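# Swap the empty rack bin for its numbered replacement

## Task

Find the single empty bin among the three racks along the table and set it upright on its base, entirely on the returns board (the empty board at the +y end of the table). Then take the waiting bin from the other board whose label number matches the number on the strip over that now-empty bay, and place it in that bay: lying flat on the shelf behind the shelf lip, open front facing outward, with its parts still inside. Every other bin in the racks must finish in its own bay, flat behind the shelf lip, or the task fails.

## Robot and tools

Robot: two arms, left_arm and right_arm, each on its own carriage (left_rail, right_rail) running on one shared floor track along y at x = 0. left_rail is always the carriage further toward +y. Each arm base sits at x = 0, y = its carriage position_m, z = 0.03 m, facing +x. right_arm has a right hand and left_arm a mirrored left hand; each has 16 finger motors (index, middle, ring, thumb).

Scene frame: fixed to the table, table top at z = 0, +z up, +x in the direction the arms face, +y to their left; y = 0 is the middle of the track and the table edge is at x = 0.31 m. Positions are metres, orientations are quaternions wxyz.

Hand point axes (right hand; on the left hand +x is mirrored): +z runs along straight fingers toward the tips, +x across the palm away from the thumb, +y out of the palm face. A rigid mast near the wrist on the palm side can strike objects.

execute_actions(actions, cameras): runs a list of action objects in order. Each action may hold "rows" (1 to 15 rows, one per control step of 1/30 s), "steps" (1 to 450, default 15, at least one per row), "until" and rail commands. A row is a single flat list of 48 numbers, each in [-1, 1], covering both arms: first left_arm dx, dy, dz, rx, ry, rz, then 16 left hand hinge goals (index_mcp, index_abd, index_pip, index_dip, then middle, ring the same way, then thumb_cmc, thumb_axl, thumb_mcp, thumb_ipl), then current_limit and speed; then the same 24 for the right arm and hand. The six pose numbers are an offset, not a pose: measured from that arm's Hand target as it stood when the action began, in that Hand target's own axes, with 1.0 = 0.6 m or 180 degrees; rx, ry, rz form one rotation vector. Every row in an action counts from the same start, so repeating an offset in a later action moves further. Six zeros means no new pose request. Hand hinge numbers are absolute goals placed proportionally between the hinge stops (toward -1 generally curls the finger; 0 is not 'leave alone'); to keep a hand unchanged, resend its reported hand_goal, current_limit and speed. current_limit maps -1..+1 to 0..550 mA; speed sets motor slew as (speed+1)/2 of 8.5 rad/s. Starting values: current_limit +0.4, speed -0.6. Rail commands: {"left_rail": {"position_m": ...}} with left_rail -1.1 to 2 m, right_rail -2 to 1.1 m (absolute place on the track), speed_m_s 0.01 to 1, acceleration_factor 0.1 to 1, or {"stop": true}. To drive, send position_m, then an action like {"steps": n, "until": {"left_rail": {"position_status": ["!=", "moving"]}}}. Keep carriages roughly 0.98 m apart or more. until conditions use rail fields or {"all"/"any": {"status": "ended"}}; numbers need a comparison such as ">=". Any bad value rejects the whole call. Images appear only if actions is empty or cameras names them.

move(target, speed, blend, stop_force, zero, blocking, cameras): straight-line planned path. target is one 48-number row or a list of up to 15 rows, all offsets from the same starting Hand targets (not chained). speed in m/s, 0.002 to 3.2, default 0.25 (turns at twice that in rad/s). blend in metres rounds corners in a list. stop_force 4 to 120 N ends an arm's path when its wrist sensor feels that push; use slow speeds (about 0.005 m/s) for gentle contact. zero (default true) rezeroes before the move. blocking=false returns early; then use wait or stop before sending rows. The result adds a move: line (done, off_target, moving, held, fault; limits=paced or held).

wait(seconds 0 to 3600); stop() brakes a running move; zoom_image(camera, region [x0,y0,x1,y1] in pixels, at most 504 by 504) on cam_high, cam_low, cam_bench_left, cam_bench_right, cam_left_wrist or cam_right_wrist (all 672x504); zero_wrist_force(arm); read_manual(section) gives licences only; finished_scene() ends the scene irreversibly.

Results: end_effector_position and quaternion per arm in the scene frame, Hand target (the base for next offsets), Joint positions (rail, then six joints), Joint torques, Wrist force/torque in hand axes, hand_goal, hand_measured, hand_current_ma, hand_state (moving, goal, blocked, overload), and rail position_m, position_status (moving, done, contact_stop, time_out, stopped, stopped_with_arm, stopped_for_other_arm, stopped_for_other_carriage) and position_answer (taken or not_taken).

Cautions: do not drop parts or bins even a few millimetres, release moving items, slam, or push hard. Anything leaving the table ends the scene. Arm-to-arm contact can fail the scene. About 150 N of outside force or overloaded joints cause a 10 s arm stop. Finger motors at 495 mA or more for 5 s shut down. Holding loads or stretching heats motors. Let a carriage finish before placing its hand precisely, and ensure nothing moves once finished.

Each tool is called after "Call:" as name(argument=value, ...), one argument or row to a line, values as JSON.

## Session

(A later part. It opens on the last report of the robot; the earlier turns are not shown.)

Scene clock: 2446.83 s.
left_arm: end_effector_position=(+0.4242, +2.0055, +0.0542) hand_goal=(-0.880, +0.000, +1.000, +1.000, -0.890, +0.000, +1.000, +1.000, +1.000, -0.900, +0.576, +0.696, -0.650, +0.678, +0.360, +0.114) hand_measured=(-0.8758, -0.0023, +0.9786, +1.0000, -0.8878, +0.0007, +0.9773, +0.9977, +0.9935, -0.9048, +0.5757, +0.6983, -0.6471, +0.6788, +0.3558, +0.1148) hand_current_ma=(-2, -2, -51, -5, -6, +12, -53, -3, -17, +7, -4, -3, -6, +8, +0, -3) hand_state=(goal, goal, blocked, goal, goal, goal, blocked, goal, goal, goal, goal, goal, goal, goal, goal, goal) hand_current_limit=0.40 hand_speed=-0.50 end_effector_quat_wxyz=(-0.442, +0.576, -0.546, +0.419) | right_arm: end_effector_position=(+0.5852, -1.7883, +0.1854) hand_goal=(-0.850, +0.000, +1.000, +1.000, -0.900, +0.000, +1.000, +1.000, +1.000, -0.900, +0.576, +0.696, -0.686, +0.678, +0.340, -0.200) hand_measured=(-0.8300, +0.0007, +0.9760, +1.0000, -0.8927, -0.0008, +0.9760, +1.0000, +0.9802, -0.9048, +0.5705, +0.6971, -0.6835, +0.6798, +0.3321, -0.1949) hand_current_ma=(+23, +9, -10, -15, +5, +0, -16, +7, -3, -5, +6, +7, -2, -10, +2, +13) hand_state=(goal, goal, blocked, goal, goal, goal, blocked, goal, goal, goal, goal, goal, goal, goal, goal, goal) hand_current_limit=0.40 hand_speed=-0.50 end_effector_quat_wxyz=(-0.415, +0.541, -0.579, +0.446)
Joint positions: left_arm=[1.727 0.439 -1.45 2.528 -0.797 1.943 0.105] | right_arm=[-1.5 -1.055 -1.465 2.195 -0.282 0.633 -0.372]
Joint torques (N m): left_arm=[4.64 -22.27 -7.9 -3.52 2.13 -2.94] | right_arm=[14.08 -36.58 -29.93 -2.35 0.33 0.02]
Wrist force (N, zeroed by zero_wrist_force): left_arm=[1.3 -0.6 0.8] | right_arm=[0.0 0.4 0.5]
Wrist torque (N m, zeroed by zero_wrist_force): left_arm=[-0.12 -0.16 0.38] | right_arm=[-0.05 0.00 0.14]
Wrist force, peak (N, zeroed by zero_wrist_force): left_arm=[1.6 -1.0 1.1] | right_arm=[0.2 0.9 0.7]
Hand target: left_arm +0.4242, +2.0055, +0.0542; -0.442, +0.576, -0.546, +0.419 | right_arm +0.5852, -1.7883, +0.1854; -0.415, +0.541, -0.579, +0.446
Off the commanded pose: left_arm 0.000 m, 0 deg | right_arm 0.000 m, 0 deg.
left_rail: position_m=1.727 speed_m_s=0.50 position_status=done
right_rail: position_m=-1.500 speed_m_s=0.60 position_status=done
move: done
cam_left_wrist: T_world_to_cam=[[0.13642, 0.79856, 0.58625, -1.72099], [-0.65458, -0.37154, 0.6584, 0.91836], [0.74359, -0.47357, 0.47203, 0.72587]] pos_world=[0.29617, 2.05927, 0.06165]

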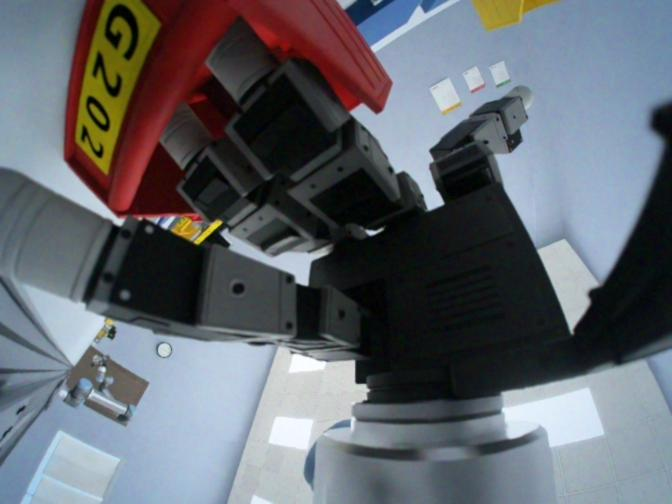

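Call:
move(
  target=[0.005,0.0065,-0.0242,0,0,0,-0.88,0,1,1,-0.89,0,1,1,1,-0.9,0.576,0.696,-0.65,0.678,0.36,0.1135,0.4,-0.5,0,0,0,0,0,0,-0.85,0,1,1,-0.9,0,1,1,1,-0.9,0.576,0.696,-0.686,0.678,0.34,-0.2,0.4,-0.5],
  speed=0.01,
  stop_force=4,
)

Call:
execute_actions(
  actions=[
    {"rows":[[0,0,0,0,0,0,-0.89,0,1,1,-0.89,0,1,1,1,-0.9,0.576,0.696,-0.65,0.678,0.337,-0.211,0.4,-0.5,0,0,0,0,0,0,-0.85,0,1,1,-0.9,0,1,1,1,-0.9,0.576,0.696,-0.686,0.678,0.34,-0.2,0.4,-0.5]],"steps":40},
    {"rows":[[0,0,0,0,0,0,-0.95,0,1,1,-0.95,0,1,1,1,-0.9,0.576,0.696,-0.65,0.678,0.06,-0.211,0.4,-0.8,0,0,0,0,0,0,-0.85,0,1,1,-0.9,0,1,1,1,-0.9,0.576,0.696,-0.686,0.678,0.34,-0.2,0.4,-0.5]],"steps":75},
  ],
  cameras=["cam_left_wrist"],
)

Call:
zoom_image(
  camera="cam_left_wrist",
  region=[0, 0, 340, 255],
)

Scene clock: 2461.23 s.
left_arm: end_effector_position=(+0.4094, +2.0018, +0.0542) hand_goal=(-0.880, +0.000, +1.000, +1.000, -0.890, +0.000, +1.000, +1.000, +1.000, -0.900, +0.576, +0.696, -0.650, +0.678, +0.360, +0.114) hand_measured=(-0.8758, -0.0023, +0.9786, +1.0000, -0.8878, +0.0007, +0.9760, +0.9977, +0.9935, -0.9048, +0.5757, +0.6971, -0.6471, +0.6788, +0.3568, +0.1148) hand_current_ma=(+1, -8, -60, +1, -7, +1, -70, -13, -15, +6, -7, -4, -14, -1, -2, -8) hand_state=(goal, goal, blocked, goal, goal, goal, blocked, goal, goal, goal, goal, goal, goal, goal, goal, goal) hand_current_limit=0.40 hand_speed=-0.50 end_effector_quat_wxyz=(-0.442, +0.576, -0.546, +0.419) | right_arm: end_effector_position=(+0.5852, -1.7883, +0.1854) hand_goal=(-0.850, +0.000, +1.000, +1.000, -0.900, +0.000, +1.000, +1.000, +1.000, -0.900, +0.576, +0.696, -0.686, +0.678, +0.340, -0.200) hand_measured=(-0.8312, +0.0007, +0.9760, +1.0000, -0.8927, +0.0007, +0.9773, +1.0000, +0.9802, -0.9048, +0.5705, +0.6971, -0.6835, +0.6798, +0.3321, -0.1949) hand_current_ma=(+23, +4, -4, -14, +13, -5, -14, +3, -7, -15, +3, +5, +0, -16, -5, +5) hand_state=(goal, goal, blocked, goal, goal, goal, blocked, goal, goal, goal, goal, goal, goal, goal, goal, goal) hand_current_limit=0.40 hand_speed=-0.50 end_effector_quat_wxyz=(-0.415, +0.541, -0.579, +0.446)
Joint positions: left_arm=[1.727 0.449 -1.468 2.551 -0.8 1.952 0.108] | right_arm=[-1.5 -1.055 -1.465 2.195 -0.282 0.633 -0.372]
Joint torques (N m): left_arm=[13.17 -41.96 -7.97 -3.38 2.99 2.85] | right_arm=[14.66 -38.51 -30.24 -2.08 0.18 -0.1]
Wrist force (N, zeroed by zero_wrist_force): left_arm=[1.3 -0.5 0.9] | right_arm=[-0.4 0.0 0.3]
Wrist torque (N m, zeroed by zero_wrist_force): left_arm=[-0.11 -0.16 0.12] | right_arm=[-0.09 0.06 0.10]
Wrist force, peak (N, zeroed by zero_wrist_force): left_arm=[1.7 -0.5 1.1] | right_arm=[0.3 0.4 0.9]
Hand target: left_arm +0.4094, +2.0018, +0.0542; -0.442, +0.576, -0.546, +0.419 | right_arm +0.5852, -1.7883, +0.1854; -0.415, +0.541, -0.579, +0.446
Off the commanded pose: left_arm 0.000 m, 0 deg | right_arm 0.000 m, 0 deg.
left_rail: position_m=1.727 speed_m_s=0.50 position_status=done
right_rail: position_m=-1.500 speed_m_s=0.60 position_status=done
move: done

Scene clock: 2465.27 s.
left_arm: end_effector_position=(+0.4094, +2.0018, +0.0542) hand_goal=(-0.950, +0.000, +1.000, +1.000, -0.950, +0.000, +1.000, +1.000, +1.000, -0.900, +0.576, +0.696, -0.650, +0.678, +0.060, -0.210) hand_measured=(-0.9096, -0.0023, +0.9799, +1.0000, -0.9192, +0.0007, +0.9773, +0.9990, +0.9935, -0.9048, +0.5757, +0.6971, -0.6471, +0.6788, +0.2331, -0.1959) hand_current_ma=(+121, -6, -50, -5, +73, +13, -60, -1, -26, +3, -9, +3, +2, +8, +392, +32) hand_state=(blocked, goal, blocked, goal, blocked, goal, blocked, goal, goal, goal, goal, goal, goal, goal, blocked, goal) hand_current_limit=0.40 hand_speed=-0.80 end_effector_quat_wxyz=(-0.442, +0.576, -0.546, +0.419) | right_arm: end_effector_position=(+0.5852, -1.7883, +0.1854) hand_goal=(-0.850, +0.000, +1.000, +1.000, -0.900, +0.000, +1.000, +1.000, +1.000, -0.900, +0.576, +0.696, -0.686, +0.678, +0.340, -0.200) hand_measured=(-0.8312, -0.0008, +0.9760, +1.0000, -0.8927, +0.0007, +0.9760, +1.0000, +0.9802, -0.9048, +0.5705, +0.6971, -0.6835, +0.6798, +0.3321, -0.1949) hand_current_ma=(+15, +13, -8, -10, +16, +2, -24, +4, -8, -12, +2, +6, -6, -15, -3, +16) hand_state=(goal, goal, blocked, goal, goal, goal, blocked, goal, goal, goal, goal, goal, goal, goal, goal, goal) hand_current_limit=0.40 hand_speed=-0.50 end_effector_quat_wxyz=(-0.415, +0.541, -0.579, +0.446)
Joint positions: left_arm=[1.727 0.449 -1.468 2.551 -0.8 1.952 0.108] | right_arm=[-1.5 -1.055 -1.465 2.195 -0.282 0.633 -0.372]
Joint torques (N m): left_arm=[12.7 -42.37 -10.71 -1.02 2.58 2.58] | right_arm=[14.45 -38.12 -30 -2.32 0.45 -0.26]
Wrist force (N, zeroed by zero_wrist_force): left_arm=[1.1 -0.8 -0.8] | right_arm=[-0.1 0.3 0.4]
Wrist torque (N m, zeroed by zero_wrist_force): left_arm=[-0.15 -0.12 0.09] | right_arm=[-0.05 0.02 0.13]
Wrist force, peak (N, zeroed by zero_wrist_force): left_arm=[1.1 0.3 2.1] | right_arm=[-0.3 0.5 0.8]
Hand target: left_arm +0.4094, +2.0018, +0.0542; -0.442, +0.576, -0.546, +0.419 | right_arm +0.5852, -1.7883, +0.1854; -0.415, +0.541, -0.579, +0.446
Off the commanded pose: left_arm 0.000 m, 0 deg | right_arm 0.000 m, 0 deg.
left_rail: position_m=1.727 speed_m_s=0.50 position_status=done
right_rail: position_m=-1.500 speed_m_s=0.60 position_status=done
cam_left_wrist: T_world_to_cam=[[0.13647, 0.79859, 0.5862, -1.716], [-0.65456, -0.37147, 0.65845, 0.90707], [0.74359, -0.47357, 0.47203, 0.73515]] pos_world=[0.28127, 2.05547, 0.06165]

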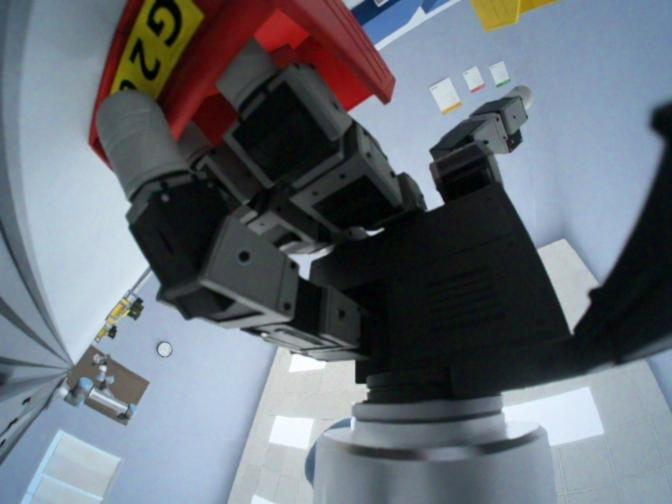

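Scaled by 1.482 from the camera's image (finer frame: 960x720).

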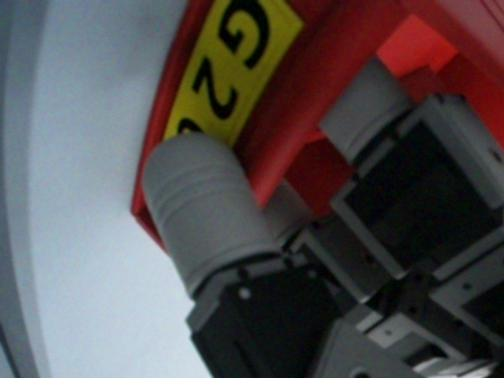

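Call:
execute_actions(
  actions=[
    {"rows":[[0,0,0,0,0,0,-1,0,1,1,-1,0,1,1,1,-0.9,0.576,0.696,-0.65,0.678,-0.05,-0.3,0.65,-0.8,0,0,0,0,0,0,-0.85,0,1,1,-0.9,0,1,1,1,-0.9,0.576,0.696,-0.686,0.678,0.34,-0.2,0.4,-0.5]],"steps":45},
  ],
)

Call:
move(
  target=[0,0.0035,-0.0129,0,0,0,-1,0,1,1,-1,0,1,1,1,-0.9,0.576,0.696,-0.65,0.678,-0.05,-0.3,0.65,-0.8,0,0,0,0,0,0,-0.85,0,1,1,-0.9,0,1,1,1,-0.9,0.576,0.696,-0.686,0.678,0.34,-0.2,0.4,-0.5],
  speed=0.02,
)

Call:
execute_actions(
  actions=[
    {"left_rail":{"position_m":1.60,"speed_m_s":0.1,"acceleration_factor":0.2},"steps":200,"until":{"left_rail":{"position_status":["!=","moving"]}}},
  ],
  cameras=["cam_bench_left", "cam_left_wrist"],
)

Call:
zoom_image(
  camera="cam_bench_left",
  region=[380, 145, 500, 235],
)

Scene clock: 2488.13 s.
left_arm: end_effector_position=(+0.4094, +2.0017, +0.0542) hand_goal=(-1.000, +0.000, +1.000, +1.000, -1.000, +0.000, +1.000, +1.000, +1.000, -0.900, +0.576, +0.696, -0.650, +0.678, -0.050, -0.300) hand_measured=(-0.9096, -0.0023, +0.9812, +1.0000, -0.9204, +0.0007, +0.9799, +0.9990, +0.9935, -0.9033, +0.5770, +0.6983, -0.6471, +0.6788, +0.2361, -0.2054) hand_current_ma=(+334, -11, -53, +3, +271, +12, -49, -3, -15, +3, -5, -8, -2, -1, +463, +450) hand_state=(blocked, goal, goal, goal, blocked, goal, blocked, goal, goal, goal, goal, goal, goal, goal, blocked, blocked) hand_current_limit=0.65 hand_speed=-0.80 end_effector_quat_wxyz=(-0.442, +0.576, -0.546, +0.419) | right_arm: end_effector_position=(+0.5852, -1.7883, +0.1854) hand_goal=(-0.850, +0.000, +1.000, +1.000, -0.900, +0.000, +1.000, +1.000, +1.000, -0.900, +0.576, +0.696, -0.686, +0.678, +0.340, -0.200) hand_measured=(-0.8300, -0.0008, +0.9760, +1.0000, -0.8927, +0.0007, +0.9760, +1.0000, +0.9802, -0.9048, +0.5705, +0.6971, -0.6835, +0.6798, +0.3311, -0.1959) hand_current_ma=(+17, +11, -13, -14, +4, -7, -19, +8, +0, -15, +5, +6, +1, -14, +1, +10) hand_state=(goal, goal, blocked, goal, goal, goal, blocked, goal, goal, goal, goal, goal, goal, goal, goal, goal) hand_current_limit=0.40 hand_speed=-0.50 end_effector_quat_wxyz=(-0.415, +0.541, -0.579, +0.446)
Joint positions: left_arm=[1.727 0.449 -1.468 2.551 -0.8 1.952 0.108] | right_arm=[-1.5 -1.055 -1.465 2.195 -0.282 0.633 -0.372]
Joint torques (N m): left_arm=[10.34 -42.17 -14.43 0.63 2.32 2.58] | right_arm=[13.1 -36.22 -29.28 -2.07 0.23 -0.44]
Wrist force (N, zeroed by zero_wrist_force): left_arm=[1.4 1.2 0.5] | right_arm=[-0.1 0.3 0.5]
Wrist torque (N m, zeroed by zero_wrist_force): left_arm=[-0.03 -0.17 0.13] | right_arm=[-0.05 0.01 0.13]
Wrist force, peak (N, zeroed by zero_wrist_force): left_arm=[1.5 -1.2 -0.8] | right_arm=[-0.1 0.3 1.0]
Hand target: left_arm +0.4094, +2.0018, +0.0542; -0.442, +0.576, -0.546, +0.419 | right_arm +0.5852, -1.7883, +0.1854; -0.415, +0.541, -0.579, +0.446
Off the commanded pose: left_arm 0.000 m, 0 deg | right_arm 0.000 m, 0 deg.
left_rail: position_m=1.727 speed_m_s=0.50 position_status=done
right_rail: position_m=-1.500 speed_m_s=0.60 position_status=done

Scene clock: 2488.83 s.
left_arm: end_effector_position=(+0.4015, +2.0013, +0.0541) hand_goal=(-1.000, +0.000, +1.000, +1.000, -1.000, +0.000, +1.000, +1.000, +1.000, -0.900, +0.576, +0.696, -0.650, +0.678, -0.050, -0.300) hand_measured=(-0.9083, -0.0008, +0.9812, +1.0000, -0.9216, +0.0007, +0.9799, +1.0000, +0.9935, -0.9033, +0.5757, +0.6983, -0.6459, +0.6798, +0.2351, -0.2063) hand_current_ma=(+339, -4, -42, +0, +279, +11, -51, -7, -19, +3, -5, -10, +6, +14, +453, +452) hand_state=(blocked, goal, goal, goal, blocked, goal, goal, goal, goal, goal, goal, goal, goal, goal, blocked, blocked) hand_current_limit=0.65 hand_speed=-0.80 end_effector_quat_wxyz=(-0.442, +0.576, -0.546, +0.419) | right_arm: end_effector_position=(+0.5852, -1.7883, +0.1854) hand_goal=(-0.850, +0.000, +1.000, +1.000, -0.900, +0.000, +1.000, +1.000, +1.000, -0.900, +0.576, +0.696, -0.686, +0.678, +0.340, -0.200) hand_measured=(-0.8312, +0.0007, +0.9773, +1.0000, -0.8927, -0.0008, +0.9760, +1.0000, +0.9802, -0.9048, +0.5705, +0.6983, -0.6835, +0.6798, +0.3321, -0.1949) hand_current_ma=(+15, +10, -4, -14, +12, -3, -17, +7, -2, -9, +6, +5, +1, -7, +1, +8) hand_state=(goal, goal, blocked, goal, goal, goal, blocked, goal, goal, goal, goal, goal, goal, goal, goal, goal) hand_current_limit=0.40 hand_speed=-0.50 end_effector_quat_wxyz=(-0.415, +0.541, -0.579, +0.446)
Joint positions: left_arm=[1.727 0.459 -1.475 2.56 -0.801 1.962 0.111] | right_arm=[-1.5 -1.055 -1.465 2.195 -0.282 0.633 -0.372]
Joint torques (N m): left_arm=[12.77 -41.34 -8.21 -3.4 4.01 2.6] | right_arm=[12.35 -37.45 -29.78 -2.25 0.26 -0.23]
Wrist force (N, zeroed by zero_wrist_force): left_arm=[1.2 0.5 2.3] | right_arm=[-0.1 0.1 0.4]
Wrist torque (N m, zeroed by zero_wrist_force): left_arm=[-0.05 -0.14 0.11] | right_arm=[-0.07 0.02 0.13]
Wrist force, peak (N, zeroed by zero_wrist_force): left_arm=[1.2 0.7 2.4] | right_arm=[-0.1 0.5 0.7]
Hand target: left_arm +0.4014, +2.0013, +0.0541; -0.442, +0.576, -0.546, +0.419 | right_arm +0.5852, -1.7883, +0.1854; -0.415, +0.541, -0.579, +0.446
Off the commanded pose: left_arm 0.000 m, 0 deg | right_arm 0.000 m, 0 deg.
left_rail: position_m=1.727 speed_m_s=0.50 position_status=done
right_rail: position_m=-1.500 speed_m_s=0.60 position_status=done
move: done

Scene clock: 2490.80 s.
left_arm: end_effector_position=(+0.4014, +1.8743, +0.0541) hand_goal=(-1.000, +0.000, +1.000, +1.000, -1.000, +0.000, +1.000, +1.000, +1.000, -0.900, +0.576, +0.696, -0.650, +0.678, -0.050, -0.300) hand_measured=(-0.9059, -0.0081, +0.9837, +1.0000, -0.9566, +0.0007, +0.9786, +1.0000, +0.9922, -0.9048, +0.5757, +0.6983, -0.6408, +0.6798, +0.2470, -0.2063) hand_current_ma=(+347, -20, -41, +1, +129, +16, -54, -8, -16, +3, -2, -10, +2, +6, +460, +446) hand_state=(blocked, goal, goal, goal, blocked, goal, blocked, goal, goal, goal, goal, goal, goal, goal, blocked, blocked) hand_current_limit=0.65 hand_speed=-0.80 end_effector_quat_wxyz=(-0.442, +0.576, -0.546, +0.419) | right_arm: end_effector_position=(+0.5852, -1.7883, +0.1854) hand_goal=(-0.850, +0.000, +1.000, +1.000, -0.900, +0.000, +1.000, +1.000, +1.000, -0.900, +0.576, +0.696, -0.686, +0.678, +0.340, -0.200) hand_measured=(-0.8312, +0.0007, +0.9760, +1.0000, -0.8927, +0.0007, +0.9760, +1.0000, +0.9802, -0.9048, +0.5705, +0.6983, -0.6835, +0.6798, +0.3321, -0.1949) hand_current_ma=(+15, +11, -4, -8, +9, -6, -16, +2, -5, -15, -4, +11, +1, -17, +2, +5) hand_state=(goal, goal, blocked, goal, goal, goal, blocked, goal, goal, goal, goal, goal, goal, goal, goal, goal) hand_current_limit=0.40 hand_speed=-0.50 end_effector_quat_wxyz=(-0.415, +0.541, -0.579, +0.446)
Joint positions: left_arm=[1.6 0.459 -1.475 2.56 -0.801 1.962 0.111] | right_arm=[-1.5 -1.055 -1.465 2.195 -0.282 0.633 -0.372]
Joint torques (N m): left_arm=[10.22 -37.04 -8.1 -2.51 3.45 2.69] | right_arm=[12.94 -36.43 -30.38 -2.13 0.21 -0.22]
Wrist force (N, zeroed by zero_wrist_force): left_arm=[-1.0 -4.2 0.3] | right_arm=[-0.1 0.5 0.4]
Wrist torque (N m, zeroed by zero_wrist_force): left_arm=[-0.36 -0.16 0.06] | right_arm=[-0.03 0.01 0.14]
Wrist force, peak (N, zeroed by zero_wrist_force): left_arm=[-0.3 -5.0 0.1] | right_arm=[0.1 0.5 0.7]
Hand target: left_arm +0.4014, +1.8743, +0.0541; -0.442, +0.576, -0.546, +0.419 | right_arm +0.5852, -1.7883, +0.1854; -0.415, +0.541, -0.579, +0.446
Off the commanded pose: left_arm 0.000 m, 0 deg | right_arm 0.000 m, 0 deg.
left_rail: position_m=1.600 speed_m_s=0.10 position_status=done
right_rail: position_m=-1.500 speed_m_s=0.60 position_status=done
cam_left_wrist: T_world_to_cam=[[0.13643, 0.79862, 0.58617, -1.61321], [-0.65461, -0.37144, 0.65842, 0.85446], [0.74355, -0.47354, 0.47211, 0.68072]] pos_world=[0.27327, 1.92807, 0.06165]

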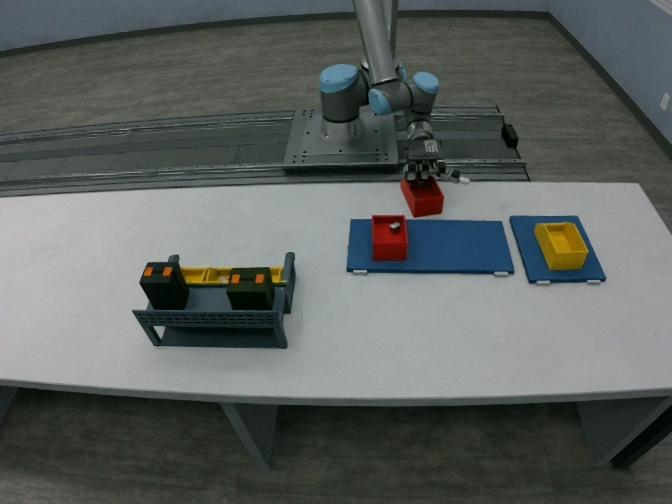

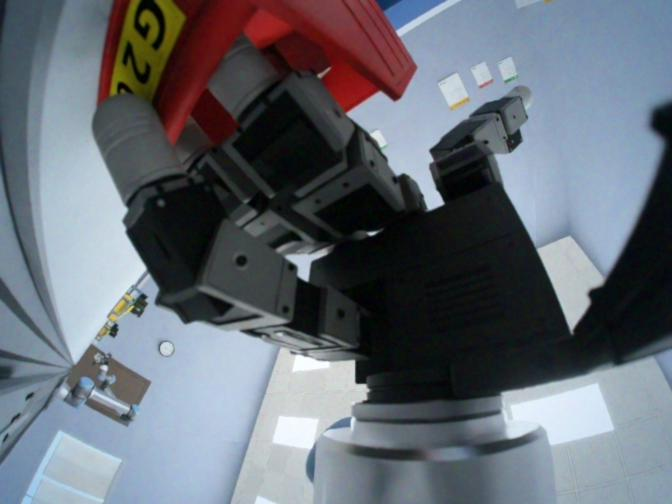

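Scaled by 4.200.

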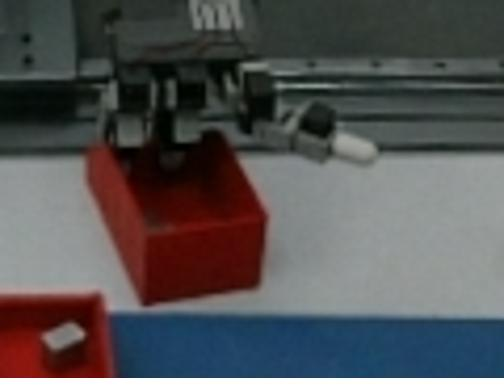

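Call:
execute_actions(
  actions=[
    {"left_rail":{"position_m":1.2,"speed_m_s":0.15,"acceleration_factor":0.15},"steps":200,"until":{"left_rail":{"position_status":["!=","moving"]}}},
  ],
  cameras=["cam_bench_left", "cam_left_wrist"],
)

Call:
zoom_image(
  camera="cam_bench_left",
  region=[250, 145, 370, 235],
)

Scene clock: 2518.43 s.
left_arm: end_effector_position=(+0.4014, +1.4743, +0.0541) hand_goal=(-1.000, +0.000, +1.000, +1.000, -1.000, +0.000, +1.000, +1.000, +1.000, -0.900, +0.576, +0.696, -0.650, +0.678, -0.050, -0.300) hand_measured=(-0.9059, -0.0096, +0.9837, +1.0000, -0.9674, +0.0007, +0.9786, +1.0000, +0.9935, -0.9048, +0.5757, +0.6971, -0.6383, +0.6798, +0.2529, -0.2082) hand_current_ma=(+354, -13, -42, -6, +82, +3, -56, +5, -22, +0, -3, -10, +13, +11, +458, +443) hand_state=(blocked, goal, goal, goal, blocked, goal, blocked, goal, goal, goal, goal, goal, goal, goal, blocked, blocked) hand_current_limit=0.65 hand_speed=-0.80 end_effector_quat_wxyz=(-0.442, +0.576, -0.546, +0.419) | right_arm: end_effector_position=(+0.5852, -1.7883, +0.1854) hand_goal=(-0.850, +0.000, +1.000, +1.000, -0.900, +0.000, +1.000, +1.000, +1.000, -0.900, +0.576, +0.696, -0.686, +0.678, +0.340, -0.200) hand_measured=(-0.8312, +0.0007, +0.9760, +1.0000, -0.8927, +0.0007, +0.9773, +1.0000, +0.9802, -0.9048, +0.5705, +0.6971, -0.6835, +0.6798, +0.3311, -0.1949) hand_current_ma=(+18, +14, -4, -5, +10, -2, -20, +3, -9, -1, +4, +8, +4, -7, +0, +8) hand_state=(goal, goal, blocked, goal, goal, goal, blocked, goal, goal, goal, goal, goal, goal, goal, goal, goal) hand_current_limit=0.40 hand_speed=-0.50 end_effector_quat_wxyz=(-0.415, +0.541, -0.579, +0.446)
Joint positions: left_arm=[1.2 0.459 -1.475 2.56 -0.801 1.962 0.111] | right_arm=[-1.5 -1.055 -1.465 2.195 -0.282 0.633 -0.372]
Joint torques (N m): left_arm=[3.5 -21.36 -7.16 1.29 3.08 2.19] | right_arm=[14.43 -38.74 -30.71 -1.91 -0.05 0]
Wrist force (N, zeroed by zero_wrist_force): left_arm=[-1.5 -5.4 -0.3] | right_arm=[0.0 0.5 0.7]
Wrist torque (N m, zeroed by zero_wrist_force): left_arm=[-0.38 -0.11 0.03] | right_arm=[-0.05 -0.01 0.15]
Wrist force, peak (N, zeroed by zero_wrist_force): left_arm=[-1.6 -6.0 -0.4] | right_arm=[-0.3 0.4 0.9]
Hand target: left_arm +0.4014, +1.4743, +0.0541; -0.442, +0.576, -0.546, +0.419 | right_arm +0.5852, -1.7883, +0.1854; -0.415, +0.541, -0.579, +0.446
Off the commanded pose: left_arm 0.000 m, 0 deg | right_arm 0.000 m, 0 deg.
left_rail: position_m=1.200 speed_m_s=0.15 position_status=done
right_rail: position_m=-1.500 speed_m_s=0.60 position_status=done
cam_left_wrist: T_world_to_cam=[[0.13647, 0.79859, 0.5862, -1.29373], [-0.65456, -0.37147, 0.65845, 0.70591], [0.74359, -0.47357, 0.47203, 0.49133]] pos_world=[0.27327, 1.52807, 0.06165]

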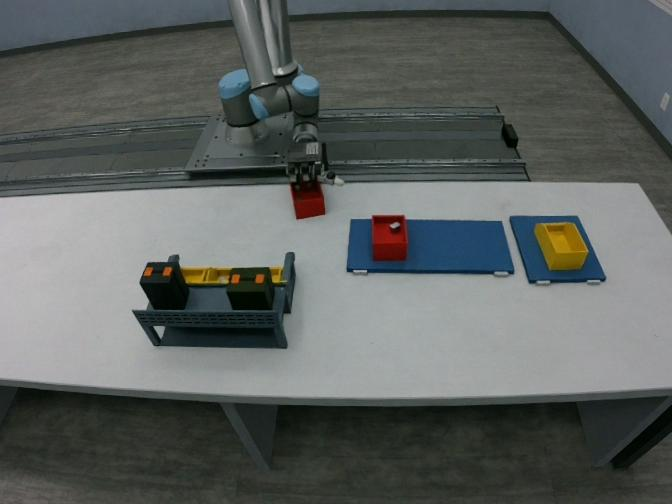

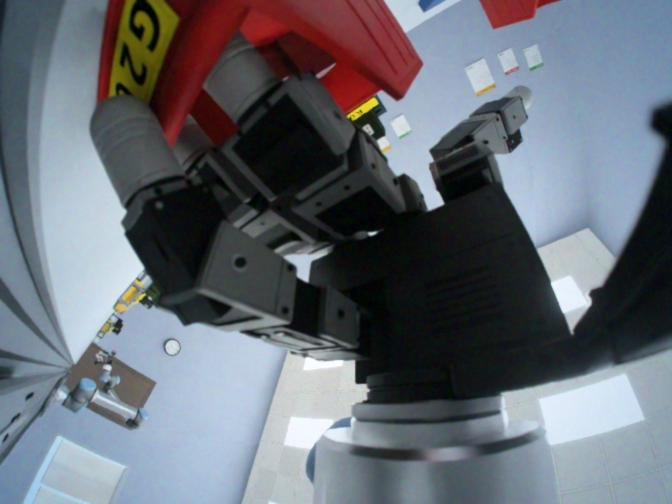

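Scaled by 4.200.

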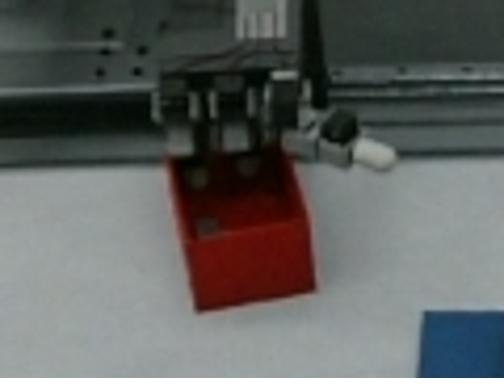

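Call:
execute_actions(
  actions=[
    {"right_rail":{"position_m":-2.0,"speed_m_s":0.4,"acceleration_factor":0.4},"left_rail":{"position_m":-1.0,"speed_m_s":0.2,"acceleration_factor":0.12},"steps":450,"until":{"left_rail":{"position_status":["!=","moving"]}}},
  ],
  cameras=["cam_high", "cam_left_wrist"],
)

Call:
zoom_image(
  camera="cam_high",
  region=[60, 200, 260, 350],
)

Scene clock: 2551.23 s.
left_arm: end_effector_position=(+0.4014, -0.7257, +0.0541) hand_goal=(-1.000, +0.000, +1.000, +1.000, -1.000, +0.000, +1.000, +1.000, +1.000, -0.900, +0.576, +0.696, -0.650, +0.678, -0.050, -0.300) hand_measured=(-0.9059, -0.0096, +0.9850, +1.0000, -0.9662, +0.0007, +0.9786, +1.0000, +0.9922, -0.9048, +0.5757, +0.6983, -0.6383, +0.6788, +0.2539, -0.2082) hand_current_ma=(+347, -19, -35, -4, +83, +14, -54, -13, -11, +13, +1, -2, +20, +6, +465, +446) hand_state=(blocked, goal, goal, goal, blocked, goal, blocked, goal, goal, goal, goal, goal, goal, goal, blocked, blocked) hand_current_limit=0.65 hand_speed=-0.80 end_effector_quat_wxyz=(-0.442, +0.576, -0.546, +0.419) | right_arm: end_effector_position=(+0.5852, -2.2881, +0.1854) hand_goal=(-0.850, +0.000, +1.000, +1.000, -0.900, +0.000, +1.000, +1.000, +1.000, -0.900, +0.576, +0.696, -0.686, +0.678, +0.340, -0.200) hand_measured=(-0.8312, -0.0008, +0.9773, +1.0000, -0.8927, -0.0008, +0.9773, +1.0000, +0.9802, -0.9062, +0.5705, +0.6983, -0.6835, +0.6798, +0.3321, -0.1949) hand_current_ma=(+24, +12, +2, -11, +12, -7, -17, -2, -2, -9, +7, +11, -5, -14, -3, +8) hand_state=(goal, goal, blocked, goal, goal, goal, blocked, goal, goal, goal, goal, goal, goal, goal, goal, goal) hand_current_limit=0.40 hand_speed=-0.50 end_effector_quat_wxyz=(-0.415, +0.541, -0.579, +0.446)
Joint positions: left_arm=[-1 0.459 -1.475 2.56 -0.801 1.962 0.111] | right_arm=[-2 -1.055 -1.465 2.195 -0.282 0.633 -0.372]
Joint torques (N m): left_arm=[1.31 -22.43 -6.74 1.06 2.49 0.93] | right_arm=[-7.59 -36.85 -30.8 -2.15 0.12 -0.42]
Wrist force (N, zeroed by zero_wrist_force): left_arm=[-1.5 -5.0 -0.1] | right_arm=[0.0 0.6 0.3]
Wrist torque (N m, zeroed by zero_wrist_force): left_arm=[-0.38 -0.13 0.07] | right_arm=[0.00 0.01 0.15]
Wrist force, peak (N, zeroed by zero_wrist_force): left_arm=[-1.7 -5.8 -0.1] | right_arm=[0.8 0.5 0.9]
Hand target: left_arm +0.4014, -0.7257, +0.0541; -0.442, +0.576, -0.546, +0.419 | right_arm +0.5852, -2.2881, +0.1854; -0.415, +0.541, -0.579, +0.446
Off the commanded pose: left_arm 0.000 m, 0 deg | right_arm 0.000 m, 0 deg.
left_rail: position_m=-1.000 speed_m_s=0.20 position_status=done
right_rail: position_m=-2.000 speed_m_s=0.40 position_status=done
cam_left_wrist: T_world_to_cam=[[0.13647, 0.79859, 0.5862, 0.46316], [-0.65456, -0.37147, 0.65845, -0.11133], [0.74359, -0.47357, 0.47203, -0.55051]] pos_world=[0.27327, -0.67193, 0.06165]

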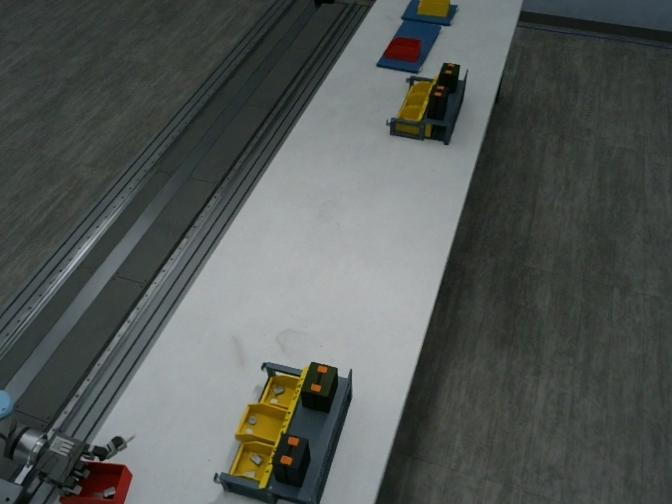

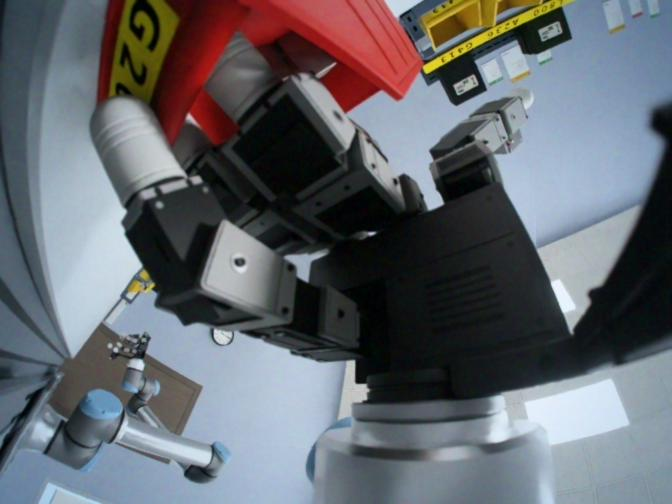

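Scaled by 2.520.

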